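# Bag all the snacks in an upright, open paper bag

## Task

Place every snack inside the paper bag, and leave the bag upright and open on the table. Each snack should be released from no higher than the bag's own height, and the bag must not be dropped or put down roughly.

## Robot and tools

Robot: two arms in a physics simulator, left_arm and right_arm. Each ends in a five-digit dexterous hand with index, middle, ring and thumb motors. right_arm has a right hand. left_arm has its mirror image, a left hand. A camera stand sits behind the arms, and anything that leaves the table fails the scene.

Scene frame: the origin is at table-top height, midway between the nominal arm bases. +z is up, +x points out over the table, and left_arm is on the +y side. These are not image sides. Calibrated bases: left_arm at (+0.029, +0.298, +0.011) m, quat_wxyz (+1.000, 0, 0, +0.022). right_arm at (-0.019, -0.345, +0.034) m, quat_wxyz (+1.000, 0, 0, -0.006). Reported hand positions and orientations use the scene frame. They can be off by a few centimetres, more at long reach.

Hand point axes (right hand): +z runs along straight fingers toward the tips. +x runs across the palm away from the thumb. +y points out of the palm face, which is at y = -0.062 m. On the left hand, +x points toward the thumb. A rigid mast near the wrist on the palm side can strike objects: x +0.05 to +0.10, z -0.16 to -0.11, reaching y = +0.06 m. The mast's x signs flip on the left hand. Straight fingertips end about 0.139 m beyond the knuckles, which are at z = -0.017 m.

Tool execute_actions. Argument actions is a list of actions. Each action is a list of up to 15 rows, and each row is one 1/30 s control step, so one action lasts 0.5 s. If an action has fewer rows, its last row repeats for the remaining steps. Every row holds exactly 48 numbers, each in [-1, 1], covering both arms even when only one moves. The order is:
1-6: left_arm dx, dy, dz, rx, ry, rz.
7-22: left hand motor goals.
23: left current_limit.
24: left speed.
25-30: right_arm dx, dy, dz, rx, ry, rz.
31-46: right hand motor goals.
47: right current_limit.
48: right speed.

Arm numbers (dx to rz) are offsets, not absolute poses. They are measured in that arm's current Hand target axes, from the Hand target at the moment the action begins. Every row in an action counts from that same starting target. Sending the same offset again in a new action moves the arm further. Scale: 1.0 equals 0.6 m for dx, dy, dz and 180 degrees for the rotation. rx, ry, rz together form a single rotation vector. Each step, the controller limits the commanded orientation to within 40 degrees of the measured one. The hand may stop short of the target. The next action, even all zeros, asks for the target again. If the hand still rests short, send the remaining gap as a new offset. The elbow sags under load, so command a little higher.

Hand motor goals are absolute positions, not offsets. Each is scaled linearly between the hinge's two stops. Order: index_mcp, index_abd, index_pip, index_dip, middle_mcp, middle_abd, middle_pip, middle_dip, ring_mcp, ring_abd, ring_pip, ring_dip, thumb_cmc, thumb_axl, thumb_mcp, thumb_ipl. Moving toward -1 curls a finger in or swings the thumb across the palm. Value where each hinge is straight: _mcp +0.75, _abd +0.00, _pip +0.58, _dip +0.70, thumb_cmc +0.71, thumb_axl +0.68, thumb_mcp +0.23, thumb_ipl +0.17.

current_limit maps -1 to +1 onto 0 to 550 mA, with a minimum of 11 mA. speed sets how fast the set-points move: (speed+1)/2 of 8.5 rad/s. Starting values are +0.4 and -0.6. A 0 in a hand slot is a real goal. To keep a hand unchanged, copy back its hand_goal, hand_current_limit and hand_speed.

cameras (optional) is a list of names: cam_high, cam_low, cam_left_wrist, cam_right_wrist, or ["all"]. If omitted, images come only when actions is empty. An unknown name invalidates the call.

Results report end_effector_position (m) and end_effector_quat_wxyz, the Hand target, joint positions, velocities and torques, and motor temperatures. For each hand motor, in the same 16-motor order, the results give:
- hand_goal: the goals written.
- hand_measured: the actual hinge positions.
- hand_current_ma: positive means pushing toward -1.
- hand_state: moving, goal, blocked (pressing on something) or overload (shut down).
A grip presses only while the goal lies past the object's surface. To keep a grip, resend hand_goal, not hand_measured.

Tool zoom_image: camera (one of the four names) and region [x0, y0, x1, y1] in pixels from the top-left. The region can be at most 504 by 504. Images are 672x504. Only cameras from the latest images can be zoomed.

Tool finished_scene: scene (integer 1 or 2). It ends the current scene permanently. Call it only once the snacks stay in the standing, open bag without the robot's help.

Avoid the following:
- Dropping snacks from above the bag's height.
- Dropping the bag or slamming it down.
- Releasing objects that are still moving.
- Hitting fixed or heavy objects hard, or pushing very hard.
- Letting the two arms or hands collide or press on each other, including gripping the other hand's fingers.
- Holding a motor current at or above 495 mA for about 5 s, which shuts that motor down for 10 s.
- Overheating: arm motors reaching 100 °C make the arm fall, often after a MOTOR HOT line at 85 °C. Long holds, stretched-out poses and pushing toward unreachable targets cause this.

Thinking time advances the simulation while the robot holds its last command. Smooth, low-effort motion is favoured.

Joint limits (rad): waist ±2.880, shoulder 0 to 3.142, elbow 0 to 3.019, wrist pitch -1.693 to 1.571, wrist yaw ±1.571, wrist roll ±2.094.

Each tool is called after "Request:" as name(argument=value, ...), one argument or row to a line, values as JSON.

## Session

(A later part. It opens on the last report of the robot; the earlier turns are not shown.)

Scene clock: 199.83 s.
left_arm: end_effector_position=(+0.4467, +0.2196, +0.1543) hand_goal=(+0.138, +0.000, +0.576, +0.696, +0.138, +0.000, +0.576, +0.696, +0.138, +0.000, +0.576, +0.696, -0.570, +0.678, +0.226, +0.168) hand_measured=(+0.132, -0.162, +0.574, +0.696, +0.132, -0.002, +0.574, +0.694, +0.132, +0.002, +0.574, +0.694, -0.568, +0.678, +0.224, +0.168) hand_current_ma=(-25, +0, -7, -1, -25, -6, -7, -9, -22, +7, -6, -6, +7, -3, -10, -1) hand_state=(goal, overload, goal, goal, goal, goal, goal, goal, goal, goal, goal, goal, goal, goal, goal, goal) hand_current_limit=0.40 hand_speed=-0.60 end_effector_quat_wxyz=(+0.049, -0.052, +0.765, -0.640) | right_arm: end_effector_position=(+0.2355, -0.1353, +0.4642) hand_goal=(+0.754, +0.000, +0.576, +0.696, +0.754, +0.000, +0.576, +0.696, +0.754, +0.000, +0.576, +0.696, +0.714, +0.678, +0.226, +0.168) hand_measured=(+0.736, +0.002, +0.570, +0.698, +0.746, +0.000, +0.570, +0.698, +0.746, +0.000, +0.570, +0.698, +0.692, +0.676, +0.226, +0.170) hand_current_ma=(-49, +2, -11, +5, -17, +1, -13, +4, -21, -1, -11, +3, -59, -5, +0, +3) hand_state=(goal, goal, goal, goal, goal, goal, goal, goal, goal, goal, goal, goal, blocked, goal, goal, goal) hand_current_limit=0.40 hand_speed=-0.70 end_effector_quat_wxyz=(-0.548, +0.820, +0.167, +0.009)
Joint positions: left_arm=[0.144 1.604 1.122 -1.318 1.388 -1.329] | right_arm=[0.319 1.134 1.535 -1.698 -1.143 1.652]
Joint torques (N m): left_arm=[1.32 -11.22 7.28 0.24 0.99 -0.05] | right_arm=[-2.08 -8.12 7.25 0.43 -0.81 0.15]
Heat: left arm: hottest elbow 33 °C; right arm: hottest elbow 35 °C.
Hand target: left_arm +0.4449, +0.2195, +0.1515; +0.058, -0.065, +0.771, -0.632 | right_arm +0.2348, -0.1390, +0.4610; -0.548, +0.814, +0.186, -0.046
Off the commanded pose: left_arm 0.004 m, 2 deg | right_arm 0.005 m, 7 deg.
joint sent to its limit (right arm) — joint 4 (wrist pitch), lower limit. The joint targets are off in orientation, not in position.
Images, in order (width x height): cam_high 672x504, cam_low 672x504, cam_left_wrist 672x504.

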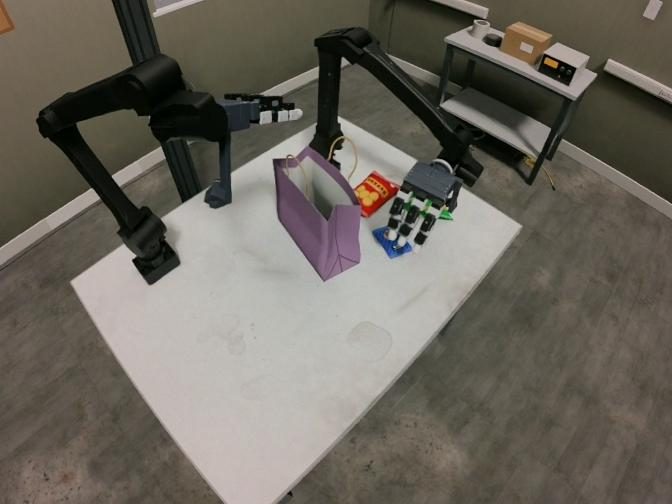

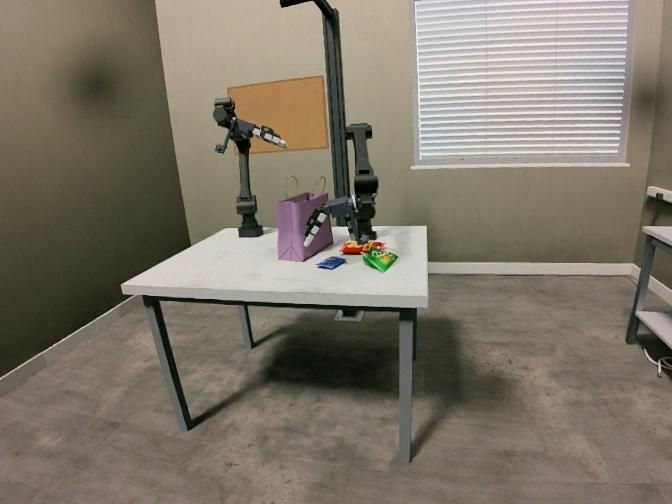

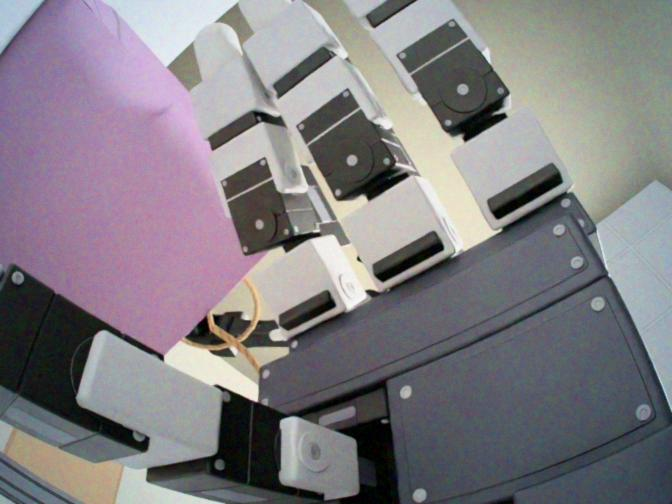

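Request:
execute_actions(
  actions=[
    [[0.0006,0.0818,0.0164,0,0,0,0.138,0,0.576,0.696,0.138,0,0.576,0.696,0.138,0,0.576,0.696,-0.571,0.678,0.226,0.168,0.4,-0.6,0,0,0,0,0,0,0.754,0,0.576,0.696,0.754,0,0.576,0.696,0.754,0,0.576,0.696,0.714,0.678,0.226,0.168,0.4,-0.7]],
    [[0.0005,0.0741,0.015,0,0,0,0.138,0,0.576,0.696,0.138,0,0.576,0.696,0.138,0,0.576,0.696,-0.571,0.678,0.226,0.168,0.4,-0.6,0,0,0,0,0,0,0.754,0,0.576,0.696,0.754,0,0.576,0.696,0.754,0,0.576,0.696,0.714,0.678,0.226,0.168,0.4,-0.7]],
  ],
  cameras=["cam_high", "cam_low", "cam_left_wrist"],
)

Request:
zoom_image(
  camera="cam_high",
  region=[330, 150, 480, 300],
)

Request:
zoom_image(
  camera="cam_low",
  region=[280, 180, 430, 290],
)

Scene clock: 202.67 s.
left_arm: end_effector_position=(+0.4469, +0.2211, +0.0614) hand_goal=(+0.138, +0.000, +0.576, +0.696, +0.138, +0.000, +0.576, +0.696, +0.138, +0.000, +0.576, +0.696, -0.570, +0.678, +0.226, +0.168) hand_measured=(+0.132, -0.162, +0.574, +0.696, +0.132, -0.002, +0.574, +0.694, +0.132, +0.002, +0.574, +0.694, -0.568, +0.678, +0.224, +0.168) hand_current_ma=(-25, +0, -7, -1, -25, -6, -7, -9, -22, +7, -6, -6, +6, -3, -10, -1) hand_state=(goal, overload, goal, goal, goal, goal, goal, goal, goal, goal, goal, goal, goal, goal, goal, goal) hand_current_limit=0.40 hand_speed=-0.60 end_effector_quat_wxyz=(+0.062, -0.060, +0.770, -0.632) | right_arm: end_effector_position=(+0.2355, -0.1353, +0.4642) hand_goal=(+0.754, +0.000, +0.576, +0.696, +0.754, +0.000, +0.576, +0.696, +0.754, +0.000, +0.576, +0.696, +0.714, +0.678, +0.226, +0.168) hand_measured=(+0.736, +0.002, +0.570, +0.698, +0.746, +0.000, +0.570, +0.698, +0.746, +0.000, +0.570, +0.698, +0.692, +0.676, +0.226, +0.170) hand_current_ma=(-49, +2, -11, +5, -17, +1, -13, +4, -21, -1, -11, +3, -59, -5, +0, +3) hand_state=(goal, goal, goal, goal, goal, goal, goal, goal, goal, goal, goal, goal, blocked, goal, goal, goal) hand_current_limit=0.40 hand_speed=-0.70 end_effector_quat_wxyz=(-0.548, +0.820, +0.167, +0.009)
Joint positions: left_arm=[0.144 1.703 0.971 -0.898 1.375 -1.492] | right_arm=[0.319 1.134 1.535 -1.698 -1.143 1.652]
Joint torques (N m): left_arm=[1.03 -10.64 6.42 0.51 1.07 -0.04] | right_arm=[-1.67 -7.88 7.39 0.35 -0.79 0.17]
Heat: left arm: hottest elbow 33 °C; right arm: hottest elbow 35 °C.
Hand target: left_arm +0.4449, +0.2193, +0.0560; +0.058, -0.064, +0.771, -0.631 | right_arm +0.2348, -0.1390, +0.4610; -0.548, +0.814, +0.186, -0.046
Off the commanded pose: left_arm 0.006 m, 1 deg | right_arm 0.005 m, 7 deg.
joint sent to its limit (right arm) — joint 4 (wrist pitch), lower limit. The joint targets are off in orientation, not in position.
Images, in order (width x height): cam_high 672x504, cam_low 672x504, cam_left_wrist 672x504.

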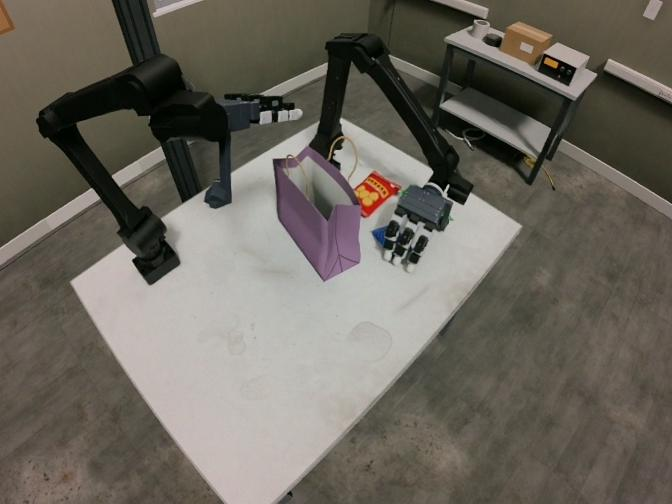

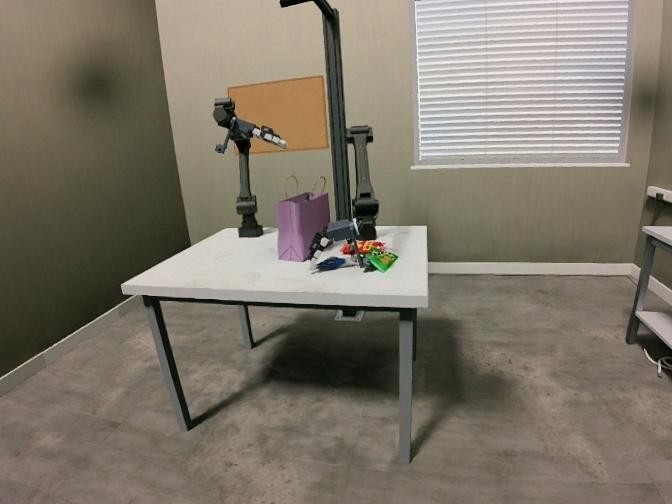

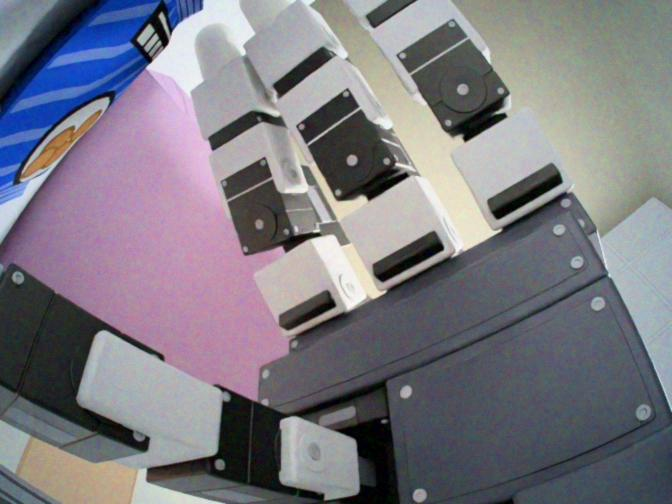

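Scaled by 3.360.

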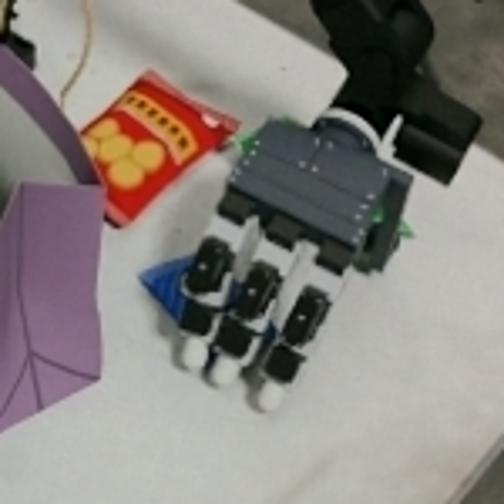

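Scaled by 3.360.

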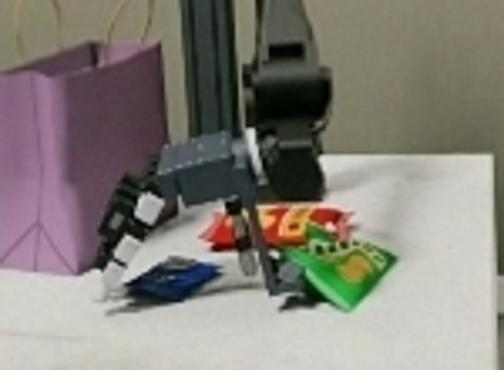

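Request:
execute_actions(
  actions=[
    [[0,0,0,0,0,0,0.138,0,0.2,0.696,0.754,0,0.576,0.696,0.754,0,0.576,0.696,-0.571,0.678,0.1,0.168,0.2,-0.6,0,0,0,0,0,0,0.754,0,0.576,0.696,0.754,0,0.576,0.696,0.754,0,0.576,0.696,0.714,0.678,0.226,0.168,0.4,-0.7]],
    [[0,0,0,0,0,0,0.1,0,-0.1,0.696,0.754,0,0.576,0.696,0.754,0,0.576,0.696,-0.571,0.678,-0.05,0.168,0.2,-0.6,0,0,0,0,0,0,0.754,0,0.576,0.696,0.754,0,0.576,0.696,0.754,0,0.576,0.696,0.714,0.678,0.226,0.168,0.4,-0.7]],
  ],
  cameras=["cam_high", "cam_low", "cam_left_wrist"],
)

Request:
zoom_image(
  camera="cam_high",
  region=[350, 170, 470, 290],
)

Request:
zoom_image(
  camera="cam_low",
  region=[290, 210, 400, 290],
)

Scene clock: 204.67 s.
left_arm: end_effector_position=(+0.4483, +0.2213, +0.0614) hand_goal=(+0.100, +0.000, -0.100, +0.696, +0.754, +0.000, +0.576, +0.696, +0.754, +0.000, +0.576, +0.696, -0.570, +0.678, -0.050, +0.168) hand_measured=(+0.110, -0.162, -0.084, +0.700, +0.730, -0.002, +0.574, +0.694, +0.734, +0.002, +0.574, +0.694, -0.570, +0.678, -0.034, +0.170) hand_current_ma=(+47, +0, +69, +14, -110, -6, -7, -9, -94, +7, -6, -6, +3, -3, +88, +13) hand_state=(goal, overload, goal, goal, blocked, goal, goal, goal, blocked, goal, goal, goal, goal, goal, goal, goal) hand_current_limit=0.20 hand_speed=-0.60 end_effector_quat_wxyz=(+0.062, -0.062, +0.770, -0.632) | right_arm: end_effector_position=(+0.2355, -0.1353, +0.4642) hand_goal=(+0.754, +0.000, +0.576, +0.696, +0.754, +0.000, +0.576, +0.696, +0.754, +0.000, +0.576, +0.696, +0.714, +0.678, +0.226, +0.168) hand_measured=(+0.736, +0.002, +0.570, +0.698, +0.746, +0.000, +0.570, +0.698, +0.746, +0.000, +0.570, +0.698, +0.692, +0.676, +0.226, +0.170) hand_current_ma=(-49, +2, -11, +5, -17, +1, -13, +4, -21, -1, -11, +3, -59, -5, +0, +3) hand_state=(goal, goal, goal, goal, goal, goal, goal, goal, goal, goal, goal, goal, blocked, goal, goal, goal) hand_current_limit=0.40 hand_speed=-0.70 end_effector_quat_wxyz=(-0.548, +0.820, +0.167, +0.009)
Joint positions: left_arm=[0.144 1.703 0.971 -0.884 1.375 -1.507] | right_arm=[0.319 1.134 1.535 -1.698 -1.143 1.652]
Joint torques (N m): left_arm=[1.14 -11.05 6.23 0.57 1.07 -0.04] | right_arm=[-1.73 -7.88 7.35 0.46 -0.81 0.14]
Heat: left arm: hottest elbow 33 °C; right arm: hottest elbow 35 °C.
Hand target: left_arm +0.4449, +0.2194, +0.0560; +0.058, -0.064, +0.771, -0.631 | right_arm +0.2348, -0.1390, +0.4610; -0.548, +0.814, +0.186, -0.046
Off the commanded pose: left_arm 0.007 m, 1 deg | right_arm 0.005 m, 7 deg.
joint sent to its limit (right arm) — joint 4 (wrist pitch), lower limit. The joint targets are off in orientation, not in position.
Images, in order (width x height): cam_high 672x504, cam_low 672x504, cam_left_wrist 672x504.

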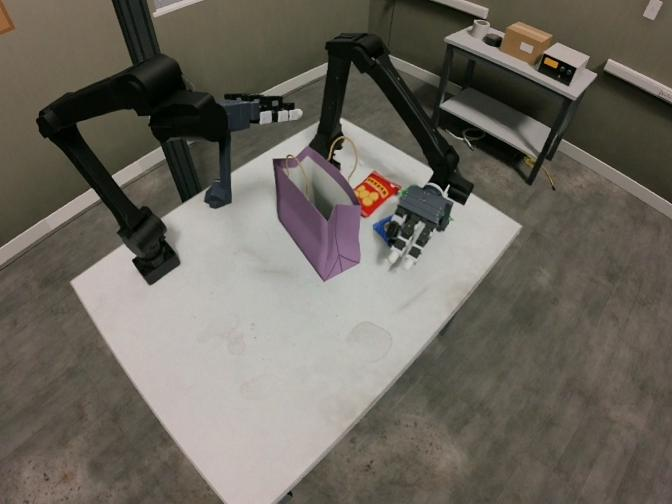

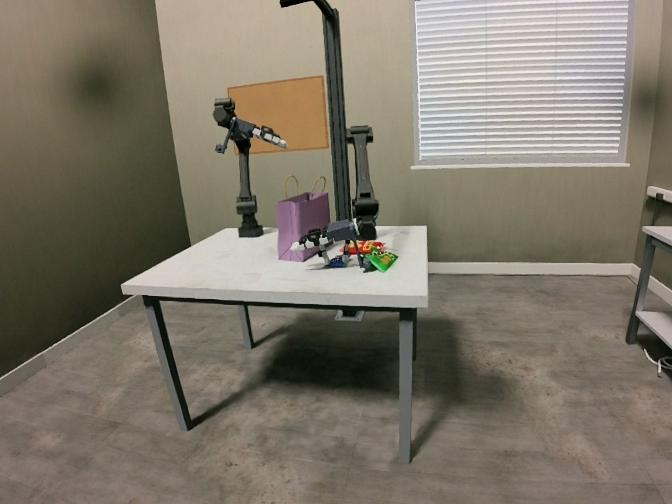

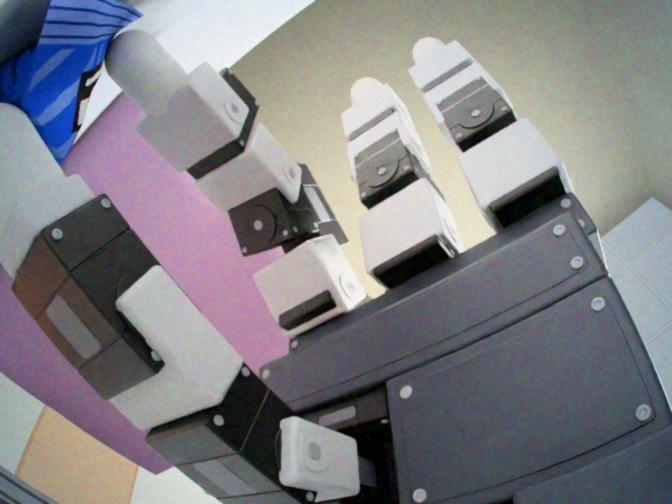

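Scaled by 4.200.

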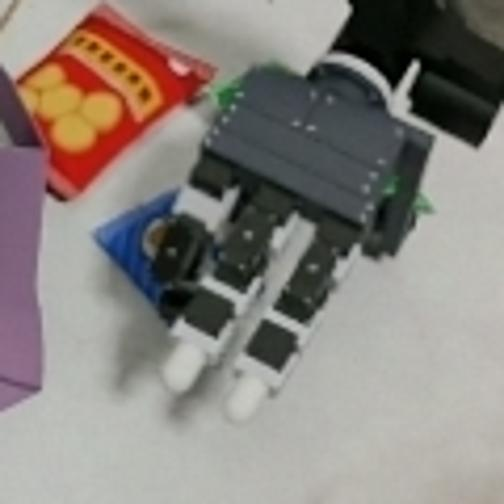

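Scaled by 4.582.

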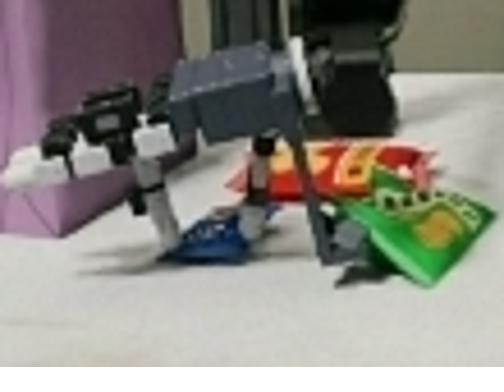

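Request:
execute_actions(
  actions=[
    [[0,0,0,0,0,0,0.1,0,-0.4,0.696,0.754,0,0.576,0.696,0.754,0,0.576,0.696,-0.571,0.678,-0.2,0.168,0.3,-0.7,0,0,0,0,0,0,0.754,0,0.576,0.696,0.754,0,0.576,0.696,0.754,0,0.576,0.696,0.714,0.678,0.226,0.168,0.4,-0.7]],
    [[0,0,0,0,0,0,0.1,0,-0.4,0.696,0.754,0,0.576,0.696,0.754,0,0.576,0.696,-0.571,0.678,-0.2,0.168,0.4,-0.7,0,0,0,0,0,0,0.754,0,0.576,0.696,0.754,0,0.576,0.696,0.754,0,0.576,0.696,0.714,0.678,0.226,0.168,0.4,-0.7]],
  ],
  cameras=["cam_low", "cam_left_wrist"],
)

Request:
zoom_image(
  camera="cam_low",
  region=[290, 210, 400, 290],
)

Scene clock: 206.40 s.
left_arm: end_effector_position=(+0.4483, +0.2213, +0.0614) hand_goal=(+0.100, +0.000, -0.400, +0.696, +0.754, +0.000, +0.576, +0.696, +0.754, +0.000, +0.576, +0.696, -0.570, +0.678, -0.200, +0.168) hand_measured=(+0.132, -0.160, -0.340, +0.708, +0.730, -0.002, +0.574, +0.694, +0.734, +0.002, +0.574, +0.694, -0.570, +0.678, -0.154, +0.178) hand_current_ma=(+145, +0, +271, +46, -110, -6, -7, -9, -94, +7, -6, -6, -2, -1, +266, +55) hand_state=(blocked, overload, blocked, goal, blocked, goal, goal, goal, blocked, goal, goal, goal, goal, goal, blocked, goal) hand_current_limit=0.40 hand_speed=-0.70 end_effector_quat_wxyz=(+0.062, -0.062, +0.770, -0.632) | right_arm: end_effector_position=(+0.2355, -0.1353, +0.4642) hand_goal=(+0.754, +0.000, +0.576, +0.696, +0.754, +0.000, +0.576, +0.696, +0.754, +0.000, +0.576, +0.696, +0.714, +0.678, +0.226, +0.168) hand_measured=(+0.736, +0.002, +0.570, +0.698, +0.746, +0.000, +0.570, +0.698, +0.746, +0.000, +0.570, +0.698, +0.692, +0.676, +0.226, +0.170) hand_current_ma=(-49, +2, -11, +5, -17, +1, -13, +4, -21, -1, -11, +3, -59, -5, +0, +3) hand_state=(goal, goal, goal, goal, goal, goal, goal, goal, goal, goal, goal, goal, blocked, goal, goal, goal) hand_current_limit=0.40 hand_speed=-0.70 end_effector_quat_wxyz=(-0.548, +0.820, +0.167, +0.009)
Joint positions: left_arm=[0.144 1.703 0.971 -0.884 1.375 -1.507] | right_arm=[0.319 1.134 1.535 -1.698 -1.143 1.652]
Joint torques (N m): left_arm=[1.03 -10.99 6.15 0.57 1.08 -0.05] | right_arm=[-1.67 -7.3 7.39 0.35 -0.79 0.15]
Heat: left arm: hottest elbow 32 °C; right arm: hottest elbow 35 °C.
Hand target: left_arm +0.4449, +0.2194, +0.0560; +0.058, -0.064, +0.771, -0.631 | right_arm +0.2348, -0.1390, +0.4610; -0.548, +0.814, +0.186, -0.046
Off the commanded pose: left_arm 0.007 m, 1 deg | right_arm 0.005 m, 7 deg.
joint sent to its limit (right arm) — joint 4 (wrist pitch), lower limit. The joint targets are off in orientation, not in position.
Images, in order (width x height): cam_low 672x504, cam_left_wrist 672x504.

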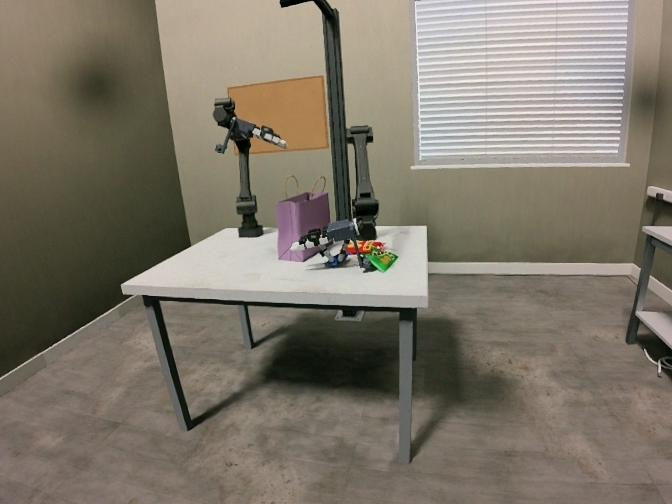

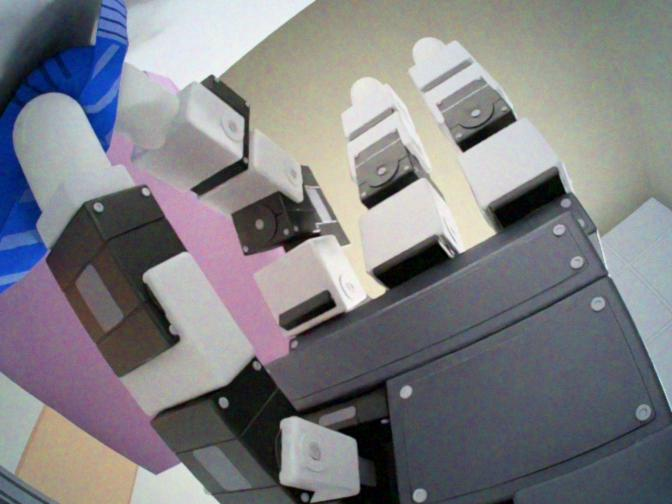

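Scaled by 4.582.

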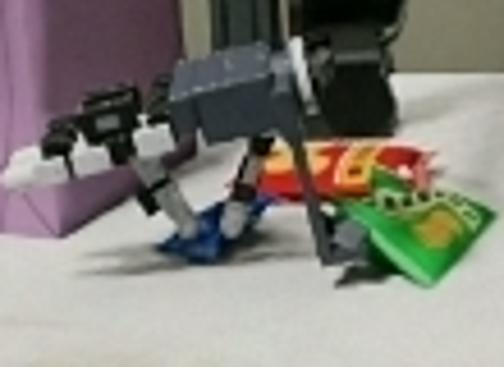

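Request:
execute_actions(
  actions=[
    [[-0.0006,-0.0818,-0.0164,0,0,0,0.1,0,-0.4,0.696,0.754,0,0.576,0.696,0.754,0,0.576,0.696,-0.571,0.678,-0.25,0.168,0.4,-0.7,0,0,0,0,0,0,0.754,0,0.576,0.696,0.754,0,0.576,0.696,0.754,0,0.576,0.696,0.714,0.678,0.226,0.168,0.4,-0.7]],
    [[-0.0008,-0.1145,-0.023,0,0,0,0.1,0,-0.4,0.696,0.754,0,0.576,0.696,0.754,0,0.576,0.696,-0.571,0.678,-0.25,0.168,0.4,-0.7,0,0,0,0,0,0,0.754,0,0.576,0.696,0.754,0,0.576,0.696,0.754,0,0.576,0.696,0.714,0.678,0.226,0.168,0.4,-0.7]],
  ],
  cameras=["cam_low", "cam_left_wrist", "cam_high"],
)

Request:
zoom_image(
  camera="cam_low",
  region=[290, 180, 400, 280],
)

Request:
zoom_image(
  camera="cam_high",
  region=[350, 150, 470, 270],
)

Scene clock: 208.43 s.
left_arm: end_effector_position=(+0.4289, +0.2176, +0.1639) hand_goal=(+0.100, +0.000, -0.400, +0.696, +0.754, +0.000, +0.576, +0.696, +0.754, +0.000, +0.576, +0.696, -0.570, +0.678, -0.250, +0.168) hand_measured=(+0.138, -0.160, -0.340, +0.708, +0.732, -0.002, +0.574, +0.694, +0.736, +0.002, +0.574, +0.694, -0.570, +0.678, -0.172, +0.182) hand_current_ma=(+181, +0, +271, +53, -99, -6, -7, -9, -84, +6, -6, -6, -1, +0, +385, +78) hand_state=(blocked, overload, blocked, goal, blocked, goal, goal, goal, goal, goal, goal, goal, goal, goal, blocked, goal) hand_current_limit=0.40 hand_speed=-0.70 end_effector_quat_wxyz=(+0.048, -0.079, +0.769, -0.632) | right_arm: end_effector_position=(+0.2355, -0.1353, +0.4642) hand_goal=(+0.754, +0.000, +0.576, +0.696, +0.754, +0.000, +0.576, +0.696, +0.754, +0.000, +0.576, +0.696, +0.714, +0.678, +0.226, +0.168) hand_measured=(+0.736, +0.002, +0.570, +0.698, +0.746, +0.000, +0.570, +0.698, +0.746, +0.000, +0.570, +0.698, +0.692, +0.676, +0.226, +0.170) hand_current_ma=(-49, +2, -11, +5, -17, +1, -13, +4, -21, -1, -11, +3, -59, -5, +0, +3) hand_state=(goal, goal, goal, goal, goal, goal, goal, goal, goal, goal, goal, goal, blocked, goal, goal, goal) hand_current_limit=0.40 hand_speed=-0.70 end_effector_quat_wxyz=(-0.548, +0.820, +0.167, +0.009)
Joint positions: left_arm=[0.144 1.507 1.047 -1.159 1.373 -1.549] | right_arm=[0.319 1.134 1.535 -1.698 -1.143 1.652]
Joint torques (N m): left_arm=[1.03 -9.47 11.75 -0.38 1.11 0.08] | right_arm=[-2.08 -7.41 7.39 0.32 -0.78 0.15]
Heat: left arm: hottest elbow 32 °C; right arm: hottest elbow 35 °C.
Hand target: left_arm +0.4448, +0.2194, +0.1762; +0.058, -0.065, +0.771, -0.631 | right_arm +0.2348, -0.1390, +0.4610; -0.548, +0.814, +0.186, -0.046
Off the commanded pose: left_arm 0.020 m, 2 deg | right_arm 0.005 m, 7 deg.
joint sent to its limit (right arm) — joint 4 (wrist pitch), lower limit. The joint targets are off in orientation, not in position.
Images, in order (width x height): cam_high 672x504, cam_low 672x504, cam_left_wrist 672x504.

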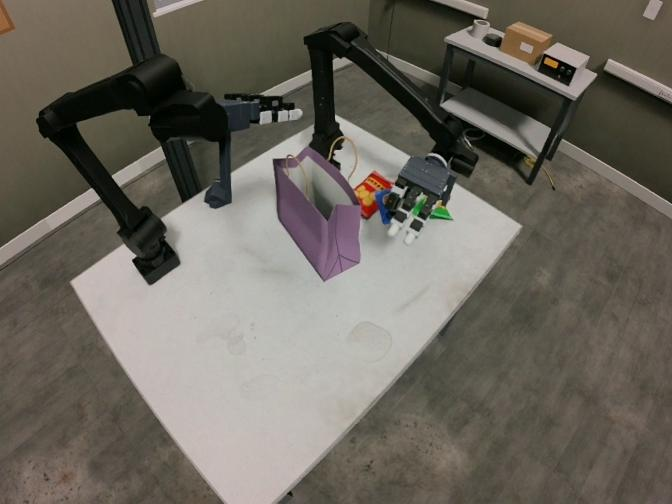

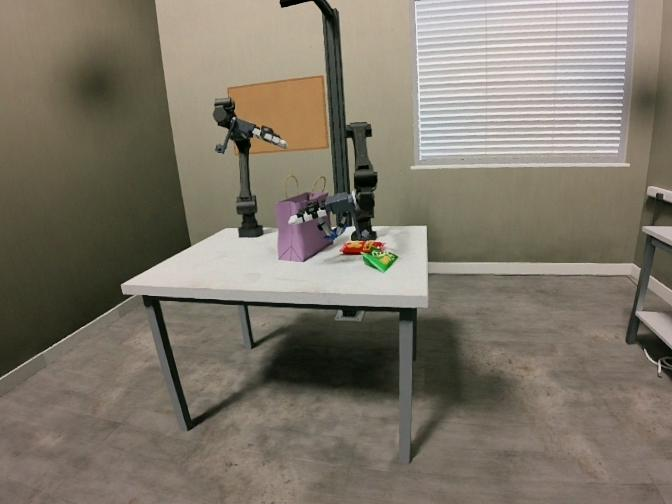

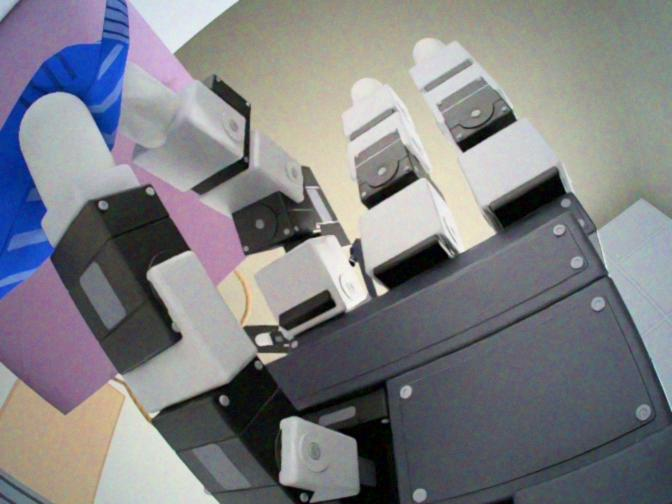

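Scaled by 4.582.

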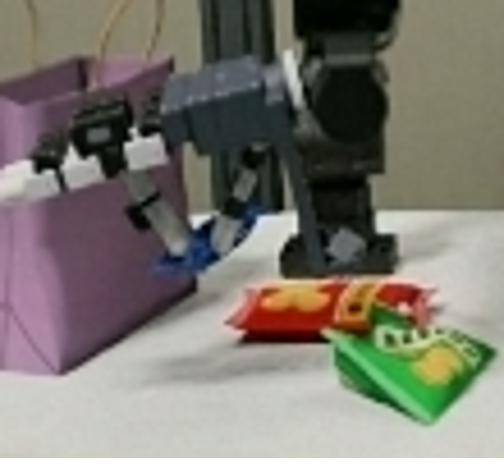

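Scaled by 4.200.

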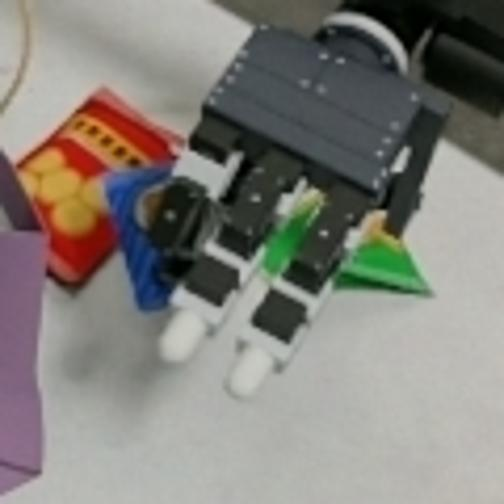

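Request:
execute_actions(
  actions=[
    [[0.0065,-0.112,-0.0348,0,0,0,0.1,0,-0.4,0.696,0.8,0,0.576,0.696,0.8,0,0.576,0.696,-0.571,0.678,-0.25,0.168,0.4,-0.7,0,0,0,0,0,0,0.754,0,0.576,0.696,0.754,0,0.576,0.696,0.754,0,0.576,0.696,0.714,0.678,0.226,0.168,0.4,-0.7]],
    [[0.0082,-0.1138,-0.0258,0,0,0,0.1,0,-0.4,0.696,0.9,0,0.576,0.696,0.9,0,0.576,0.696,-0.571,0.678,-0.25,0.168,0.4,-0.7,0,0,0,0,0,0,0.754,0,0.576,0.696,0.754,0,0.576,0.696,0.754,0,0.576,0.696,0.714,0.678,0.226,0.168,0.4,-0.7]],
    [[0.0192,-0.117,-0.0112,0,0.0272,0.0058,0.1,0,-0.4,0.696,0.9,0,0.576,0.696,0.9,0,0.576,0.696,-0.571,0.678,-0.25,0.168,0.4,-0.7,0,0,0,0,0,0,0.754,0,0.576,0.696,0.754,0,0.576,0.696,0.754,0,0.576,0.696,0.714,0.678,0.226,0.168,0.4,-0.7]],
  ],
  cameras=["cam_low", "cam_left_wrist", "cam_high"],
)

Request:
zoom_image(
  camera="cam_high",
  region=[330, 80, 480, 230],
)

Scene clock: 213.60 s.
left_arm: end_effector_position=(+0.4170, +0.2200, +0.3674) hand_goal=(+0.100, +0.000, -0.400, +0.696, +0.900, +0.000, +0.576, +0.696, +0.900, +0.000, +0.576, +0.696, -0.570, +0.678, -0.250, +0.168) hand_measured=(+0.138, -0.160, -0.340, +0.708, +0.878, -0.002, +0.574, +0.694, +0.880, +0.002, +0.574, +0.694, -0.570, +0.678, -0.172, +0.182) hand_current_ma=(+183, +0, +271, +53, -100, -5, -7, -9, -85, +6, -6, -6, +1, +0, +385, +79) hand_state=(blocked, overload, blocked, goal, blocked, goal, goal, goal, goal, goal, goal, goal, goal, goal, blocked, goal) hand_current_limit=0.40 hand_speed=-0.70 end_effector_quat_wxyz=(+0.060, -0.074, +0.777, -0.623) | right_arm: end_effector_position=(+0.2355, -0.1353, +0.4642) hand_goal=(+0.754, +0.000, +0.576, +0.696, +0.754, +0.000, +0.576, +0.696, +0.754, +0.000, +0.576, +0.696, +0.714, +0.678, +0.226, +0.168) hand_measured=(+0.736, +0.002, +0.570, +0.698, +0.746, +0.000, +0.570, +0.698, +0.746, +0.000, +0.570, +0.698, +0.692, +0.676, +0.226, +0.170) hand_current_ma=(-49, +2, -11, +5, -17, +1, -13, +4, -21, -1, -11, +3, -59, -5, +0, +3) hand_state=(goal, goal, goal, goal, goal, goal, goal, goal, goal, goal, goal, goal, blocked, goal, goal, goal) hand_current_limit=0.40 hand_speed=-0.70 end_effector_quat_wxyz=(-0.548, +0.820, +0.167, +0.009)
Joint positions: left_arm=[0.15 1.361 1.455 -1.677 1.352 -1.558] | right_arm=[0.319 1.134 1.535 -1.698 -1.143 1.652]
Joint torques (N m): left_arm=[0.38 -8.7 13.18 -0.39 1.09 -0.07] | right_arm=[-1.79 -8 7.36 0.36 -0.81 0.15]
Heat: left arm: hottest elbow 33 °C; right arm: hottest elbow 34 °C.
Hand target: left_arm +0.4229, +0.2176, +0.3861; +0.030, -0.031, +0.773, -0.633 | right_arm +0.2348, -0.1390, +0.4610; -0.548, +0.814, +0.186, -0.046
Off the commanded pose: left_arm 0.020 m, 6 deg | right_arm 0.005 m, 7 deg.
joint sent to its limit (left arm) — joint 4 (wrist pitch), lower limit. The joint targets are off in orientation, not in position.
joint sent to its limit (right arm) — joint 4 (wrist pitch), lower limit. The joint targets are off in orientation, not in position.
Images, in order (width x height): cam_high 672x504, cam_low 672x504, cam_left_wrist 672x504.

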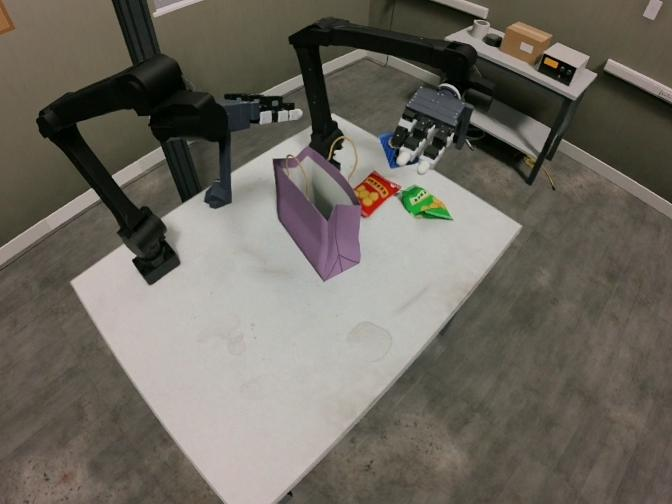

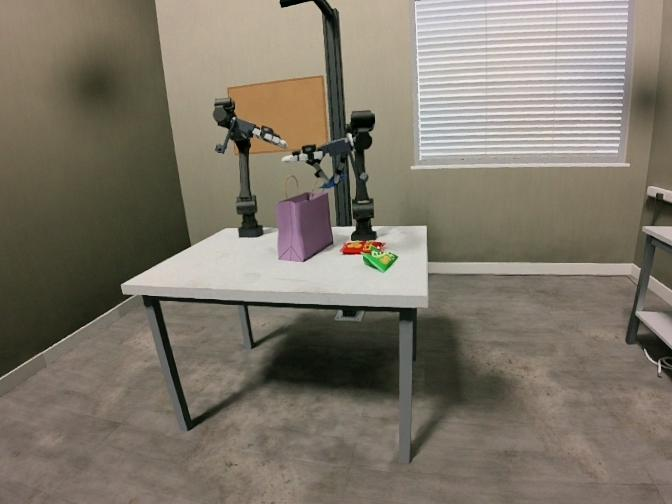

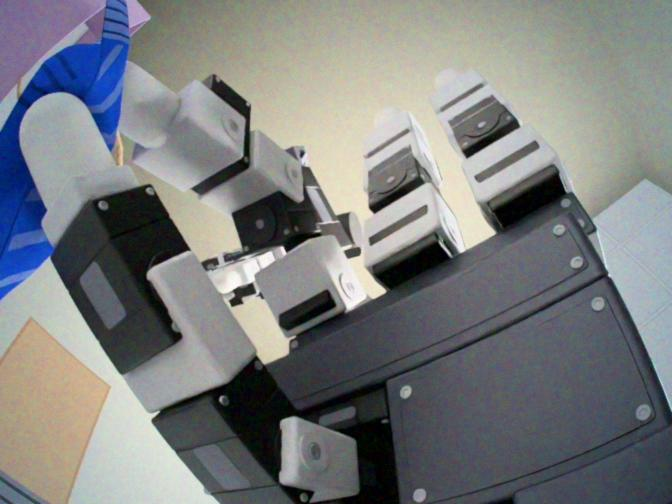

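Scaled by 3.360.

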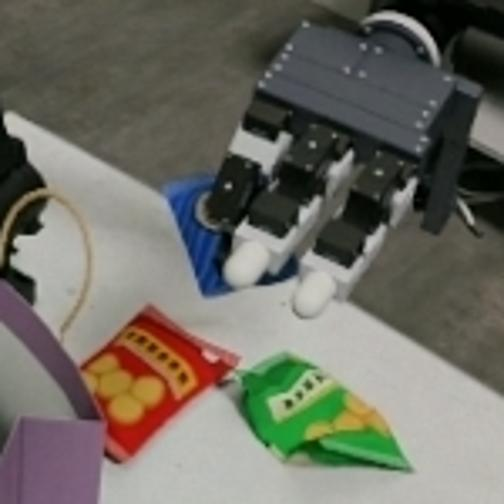

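Request:
execute_actions(
  actions=[
    [[0.0127,-0.108,0.0272,0,0.038,0.0081,0.1,0,-0.4,0.696,0.9,0,0.576,0.696,0.9,0,0.576,0.696,-0.571,0.678,-0.25,0.168,0.4,-0.7,0,0,0,0,0,0,0.754,0,0.576,0.696,0.754,0,0.576,0.696,0.754,0,0.576,0.696,0.714,0.678,0.226,0.168,0.4,-0.7]],
    [[0.0298,-0.0373,0.0955,0,0.0489,0.0104,0.1,0,-0.4,0.696,0.9,0,0.576,0.696,0.9,0,0.576,0.696,-0.571,0.678,-0.25,0.168,0.4,-0.7,0,0,0,0,0,0,0.754,0,0.576,0.696,0.754,0,0.576,0.696,0.754,0,0.576,0.696,0.714,0.678,0.226,0.168,0.4,-0.7]],
    [[0.017,-0.0219,0.1028,0,0.0489,0.0104,0.1,0,-0.4,0.696,0.9,0,0.576,0.696,0.9,0,0.576,0.696,-0.571,0.678,-0.25,0.168,0.4,-0.7,0,0,0,0,0,0,0.754,0,0.576,0.696,0.754,0,0.576,0.696,0.754,0,0.576,0.696,0.714,0.678,0.226,0.168,0.4,-0.7]],
  ],
  cameras=["cam_low", "cam_left_wrist", "cam_high"],
)

Request:
zoom_image(
  camera="cam_high",
  region=[270, 70, 420, 220],
)

Request:
zoom_image(
  camera="cam_low",
  region=[260, 120, 380, 220],
)

Scene clock: 216.37 s.
left_arm: end_effector_position=(+0.3661, +0.0690, +0.4402) hand_goal=(+0.100, +0.000, -0.400, +0.696, +0.900, +0.000, +0.576, +0.696, +0.900, +0.000, +0.576, +0.696, -0.570, +0.678, -0.250, +0.168) hand_measured=(+0.140, -0.160, -0.340, +0.708, +0.878, -0.002, +0.574, +0.694, +0.880, +0.002, +0.574, +0.694, -0.570, +0.678, -0.174, +0.182) hand_current_ma=(+190, +0, +271, +53, -100, -5, -7, -9, -85, +5, -6, -6, +1, +0, +385, +81) hand_state=(blocked, overload, blocked, goal, blocked, goal, goal, goal, goal, goal, goal, goal, goal, goal, blocked, goal) hand_current_limit=0.40 hand_speed=-0.70 end_effector_quat_wxyz=(-0.046, +0.079, +0.773, -0.628) | right_arm: end_effector_position=(+0.2355, -0.1353, +0.4642) hand_goal=(+0.754, +0.000, +0.576, +0.696, +0.754, +0.000, +0.576, +0.696, +0.754, +0.000, +0.576, +0.696, +0.714, +0.678, +0.226, +0.168) hand_measured=(+0.736, +0.002, +0.570, +0.698, +0.746, +0.000, +0.570, +0.698, +0.746, +0.000, +0.570, +0.698, +0.692, +0.676, +0.226, +0.170) hand_current_ma=(-49, +2, -11, +5, -17, +1, -13, +4, -21, -1, -11, +3, -59, -5, +0, +3) hand_state=(goal, goal, goal, goal, goal, goal, goal, goal, goal, goal, goal, goal, blocked, goal, goal, goal) hand_current_limit=0.40 hand_speed=-0.70 end_effector_quat_wxyz=(-0.548, +0.820, +0.167, +0.009)
Joint positions: left_arm=[-0.256 1.369 1.652 -1.678 1.359 -1.722] | right_arm=[0.319 1.134 1.535 -1.698 -1.143 1.652]
Joint torques (N m): left_arm=[1.49 -7.77 13.7 -0.01 1.14 -0.06] | right_arm=[-2.14 -7.94 7.45 0.38 -0.78 0.14]
Heat: left arm: hottest elbow 34 °C; right arm: hottest elbow 34 °C.
Hand target: left_arm +0.3750, +0.0685, +0.4574; -0.105, +0.139, +0.762, -0.623 | right_arm +0.2348, -0.1390, +0.4610; -0.548, +0.814, +0.186, -0.046
Off the commanded pose: left_arm 0.019 m, 10 deg | right_arm 0.005 m, 7 deg.
joint sent to its limit (left arm) — joint 4 (wrist pitch), lower limit. The joint targets are off in orientation, not in position.
joint sent to its limit (right arm) — joint 4 (wrist pitch), lower limit. The joint targets are off in orientation, not in position.
Images, in order (width x height): cam_high 672x504, cam_low 672x504, cam_left_wrist 672x504.

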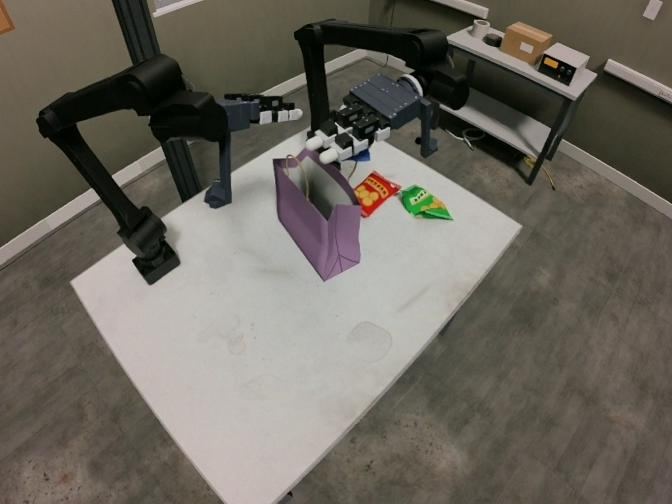

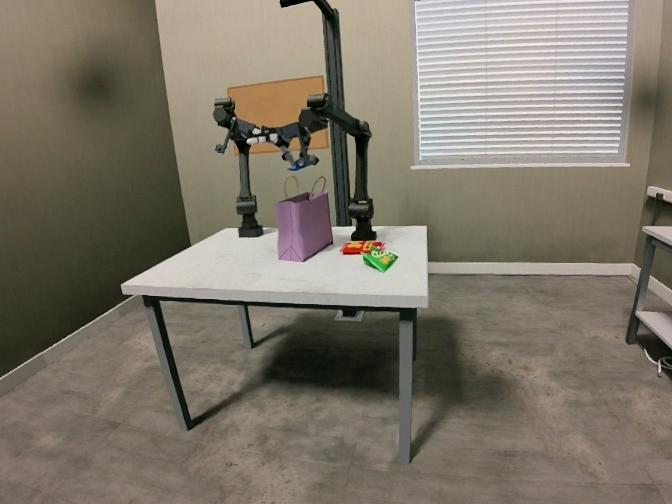

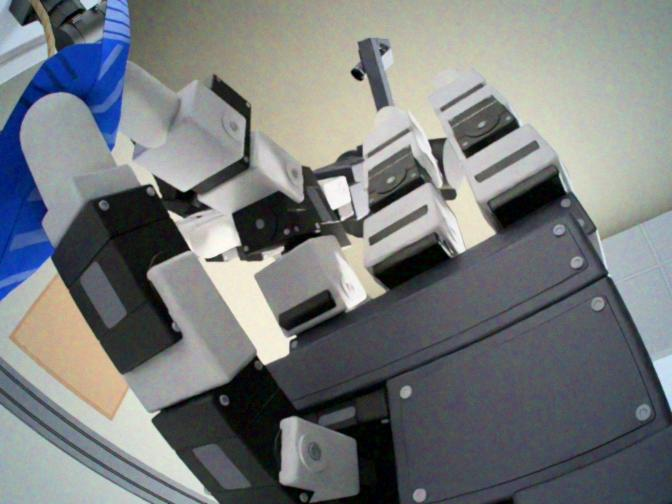

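Scaled by 3.360.

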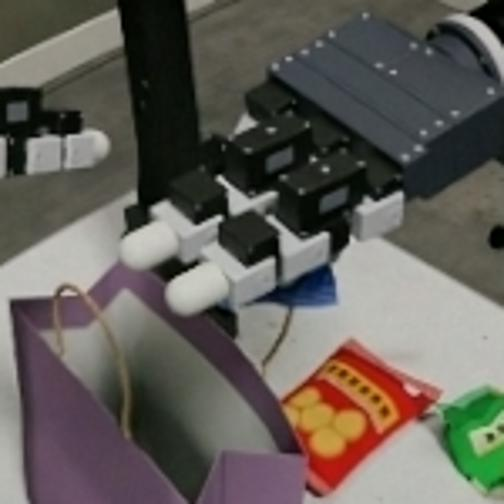

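Scaled by 4.200.

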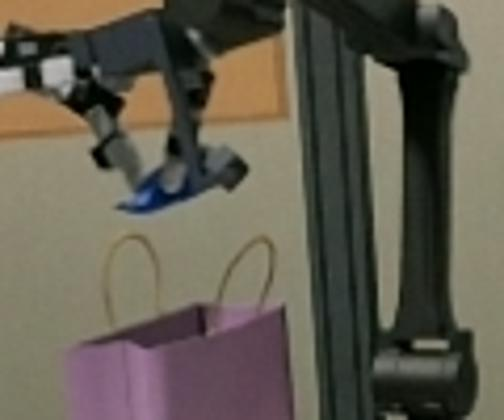

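Request:
execute_actions(
  actions=[
    [[0,0,0,0,0,0,0.1,0,-0.4,0.696,0.9,0,0.576,0.696,0.9,0,0.576,0.696,-0.571,0.678,-0.25,0.168,0.4,-0.7,0.0248,0.051,-0.1095,-0.0093,0.0657,0.0284,0.754,0,0.576,0.696,0.754,0,0.576,0.696,0.754,0,0.576,0.696,0.714,0.678,0.226,0.168,0.4,-0.7]],
    [[0,0,0,0,0,0,0.1,0,-0.4,0.696,0.9,0,0.576,0.696,0.9,0,0.576,0.696,-0.571,0.678,-0.25,0.168,0.4,-0.7,0.0248,0.051,-0.1095,-0.0093,0.0657,0.0284,0.754,0,0.576,0.696,0.754,0,0.576,0.696,0.754,0,0.576,0.696,0.714,0.678,0.226,0.168,0.4,-0.7]],
    [[-0.0023,-0.0207,0.0972,0,0,0,0.1,0,-0.4,0.696,0.9,0,0.576,0.696,0.9,0,0.576,0.696,-0.571,0.678,-0.25,0.168,0.4,-0.7,0.0248,0.051,-0.1095,-0.0093,0.0657,0.0284,0.754,0,0.576,0.696,0.754,0,0.576,0.696,0.754,0,0.576,0.696,0.714,0.678,0.226,0.168,0.4,-0.7]],
  ],
  cameras=["cam_low", "cam_left_wrist", "cam_high"],
)

Request:
zoom_image(
  camera="cam_high",
  region=[260, 70, 420, 230],
)

Request:
zoom_image(
  camera="cam_low",
  region=[240, 120, 360, 220],
)

Scene clock: 220.13 s.
left_arm: end_effector_position=(+0.3473, +0.0138, +0.4409) hand_goal=(+0.100, +0.000, -0.400, +0.696, +0.900, +0.000, +0.576, +0.696, +0.900, +0.000, +0.576, +0.696, -0.570, +0.678, -0.250, +0.168) hand_measured=(+0.140, -0.160, -0.340, +0.708, +0.878, -0.002, +0.574, +0.694, +0.880, +0.002, +0.574, +0.694, -0.570, +0.678, -0.174, +0.182) hand_current_ma=(+191, +0, +271, +54, -100, -5, -7, -9, -85, +5, -6, -6, +1, +0, +385, +82) hand_state=(blocked, overload, blocked, goal, blocked, goal, goal, goal, goal, goal, goal, goal, goal, goal, blocked, goal) hand_current_limit=0.40 hand_speed=-0.70 end_effector_quat_wxyz=(-0.104, +0.123, +0.765, -0.623) | right_arm: end_effector_position=(+0.3098, -0.3446, +0.4622) hand_goal=(+0.754, +0.000, +0.576, +0.696, +0.754, +0.000, +0.576, +0.696, +0.754, +0.000, +0.576, +0.696, +0.714, +0.678, +0.226, +0.168) hand_measured=(+0.736, +0.002, +0.570, +0.698, +0.746, +0.000, +0.570, +0.698, +0.746, +0.000, +0.570, +0.698, +0.694, +0.676, +0.226, +0.170) hand_current_ma=(-49, +2, -11, +5, -18, +1, -13, +4, -21, -1, -11, +3, -54, -5, -1, +3) hand_state=(goal, goal, goal, goal, goal, goal, goal, goal, goal, goal, goal, goal, goal, goal, goal, goal) hand_current_limit=0.40 hand_speed=-0.70 end_effector_quat_wxyz=(-0.513, +0.828, -0.123, +0.190)
Joint positions: left_arm=[-0.404 1.43 1.711 -1.678 1.365 -1.753] | right_arm=[-0.368 1.134 1.53 -1.699 -1.141 1.657]
Joint torques (N m): left_arm=[1.55 -8.59 13.61 -0.06 1.11 -0.06] | right_arm=[-1.26 -8.29 7.95 0.34 -0.95 0.09]
Heat: left arm: hottest elbow 35 °C; right arm: hottest elbow 34 °C.
Hand target: left_arm +0.3558, +0.0119, +0.4578; -0.105, +0.139, +0.762, -0.623 | right_arm +0.3080, -0.3446, +0.4612; -0.532, +0.830, -0.096, +0.140
Off the commanded pose: left_arm 0.019 m, 2 deg | right_arm 0.002 m, 7 deg.
joint sent to its limit (left arm) — joint 4 (wrist pitch), lower limit. The joint targets still meet the commanded pose.
joint sent to its limit (right arm) — joint 4 (wrist pitch), lower limit. The joint targets are off in orientation, not in position.
Images, in order (width x height): cam_high 672x504, cam_low 672x504, cam_left_wrist 672x504.

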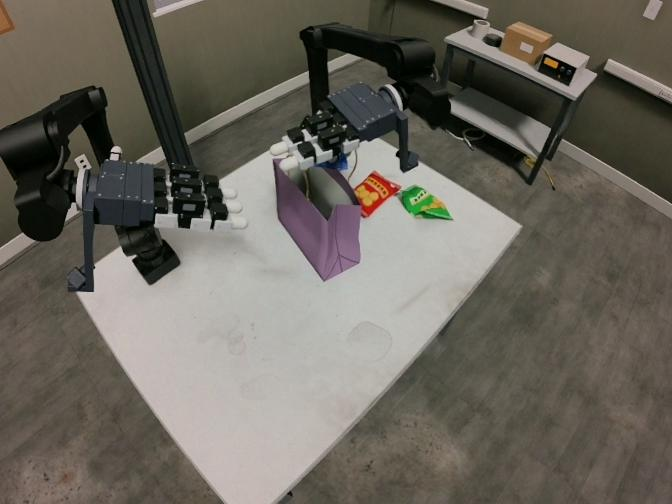

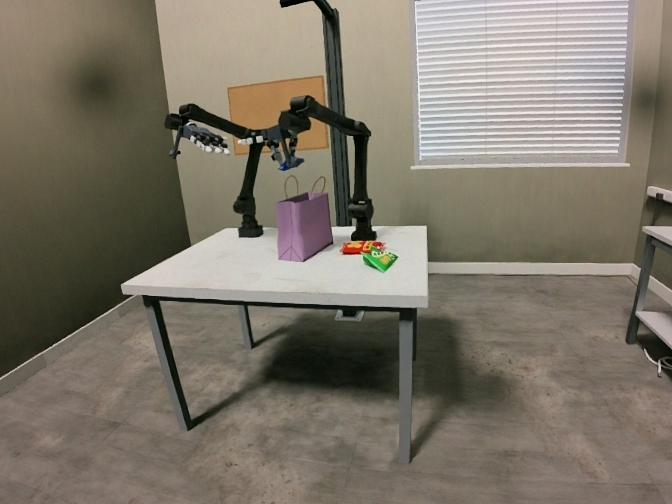

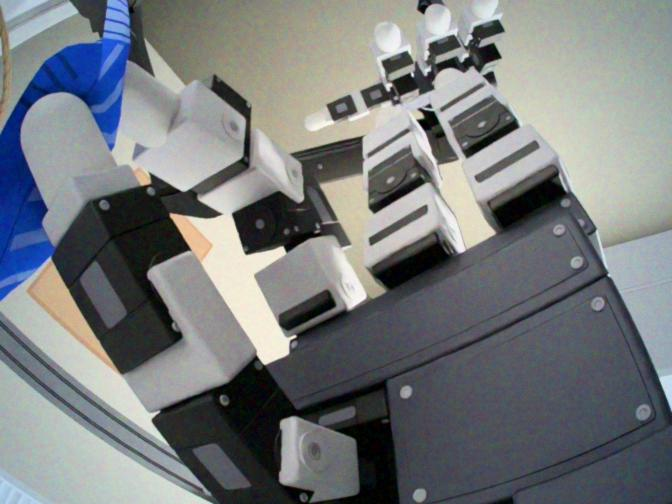

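Scaled by 3.150.

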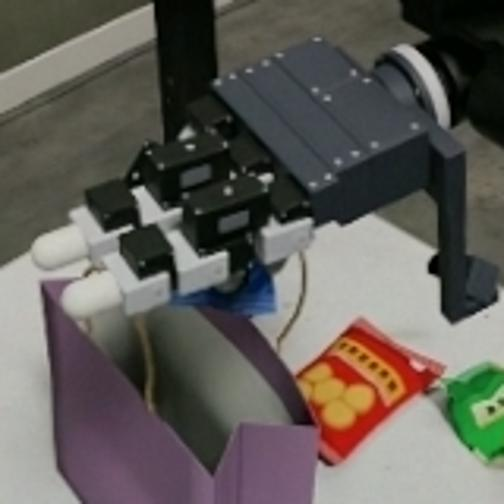

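Scaled by 4.200.

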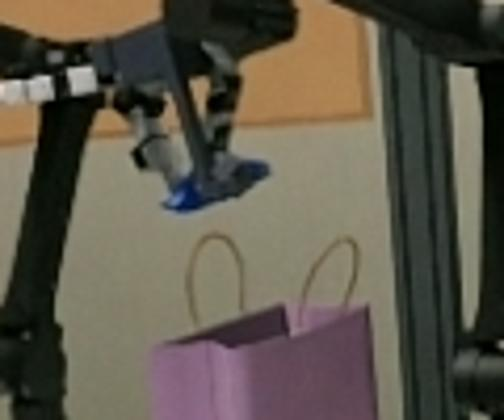

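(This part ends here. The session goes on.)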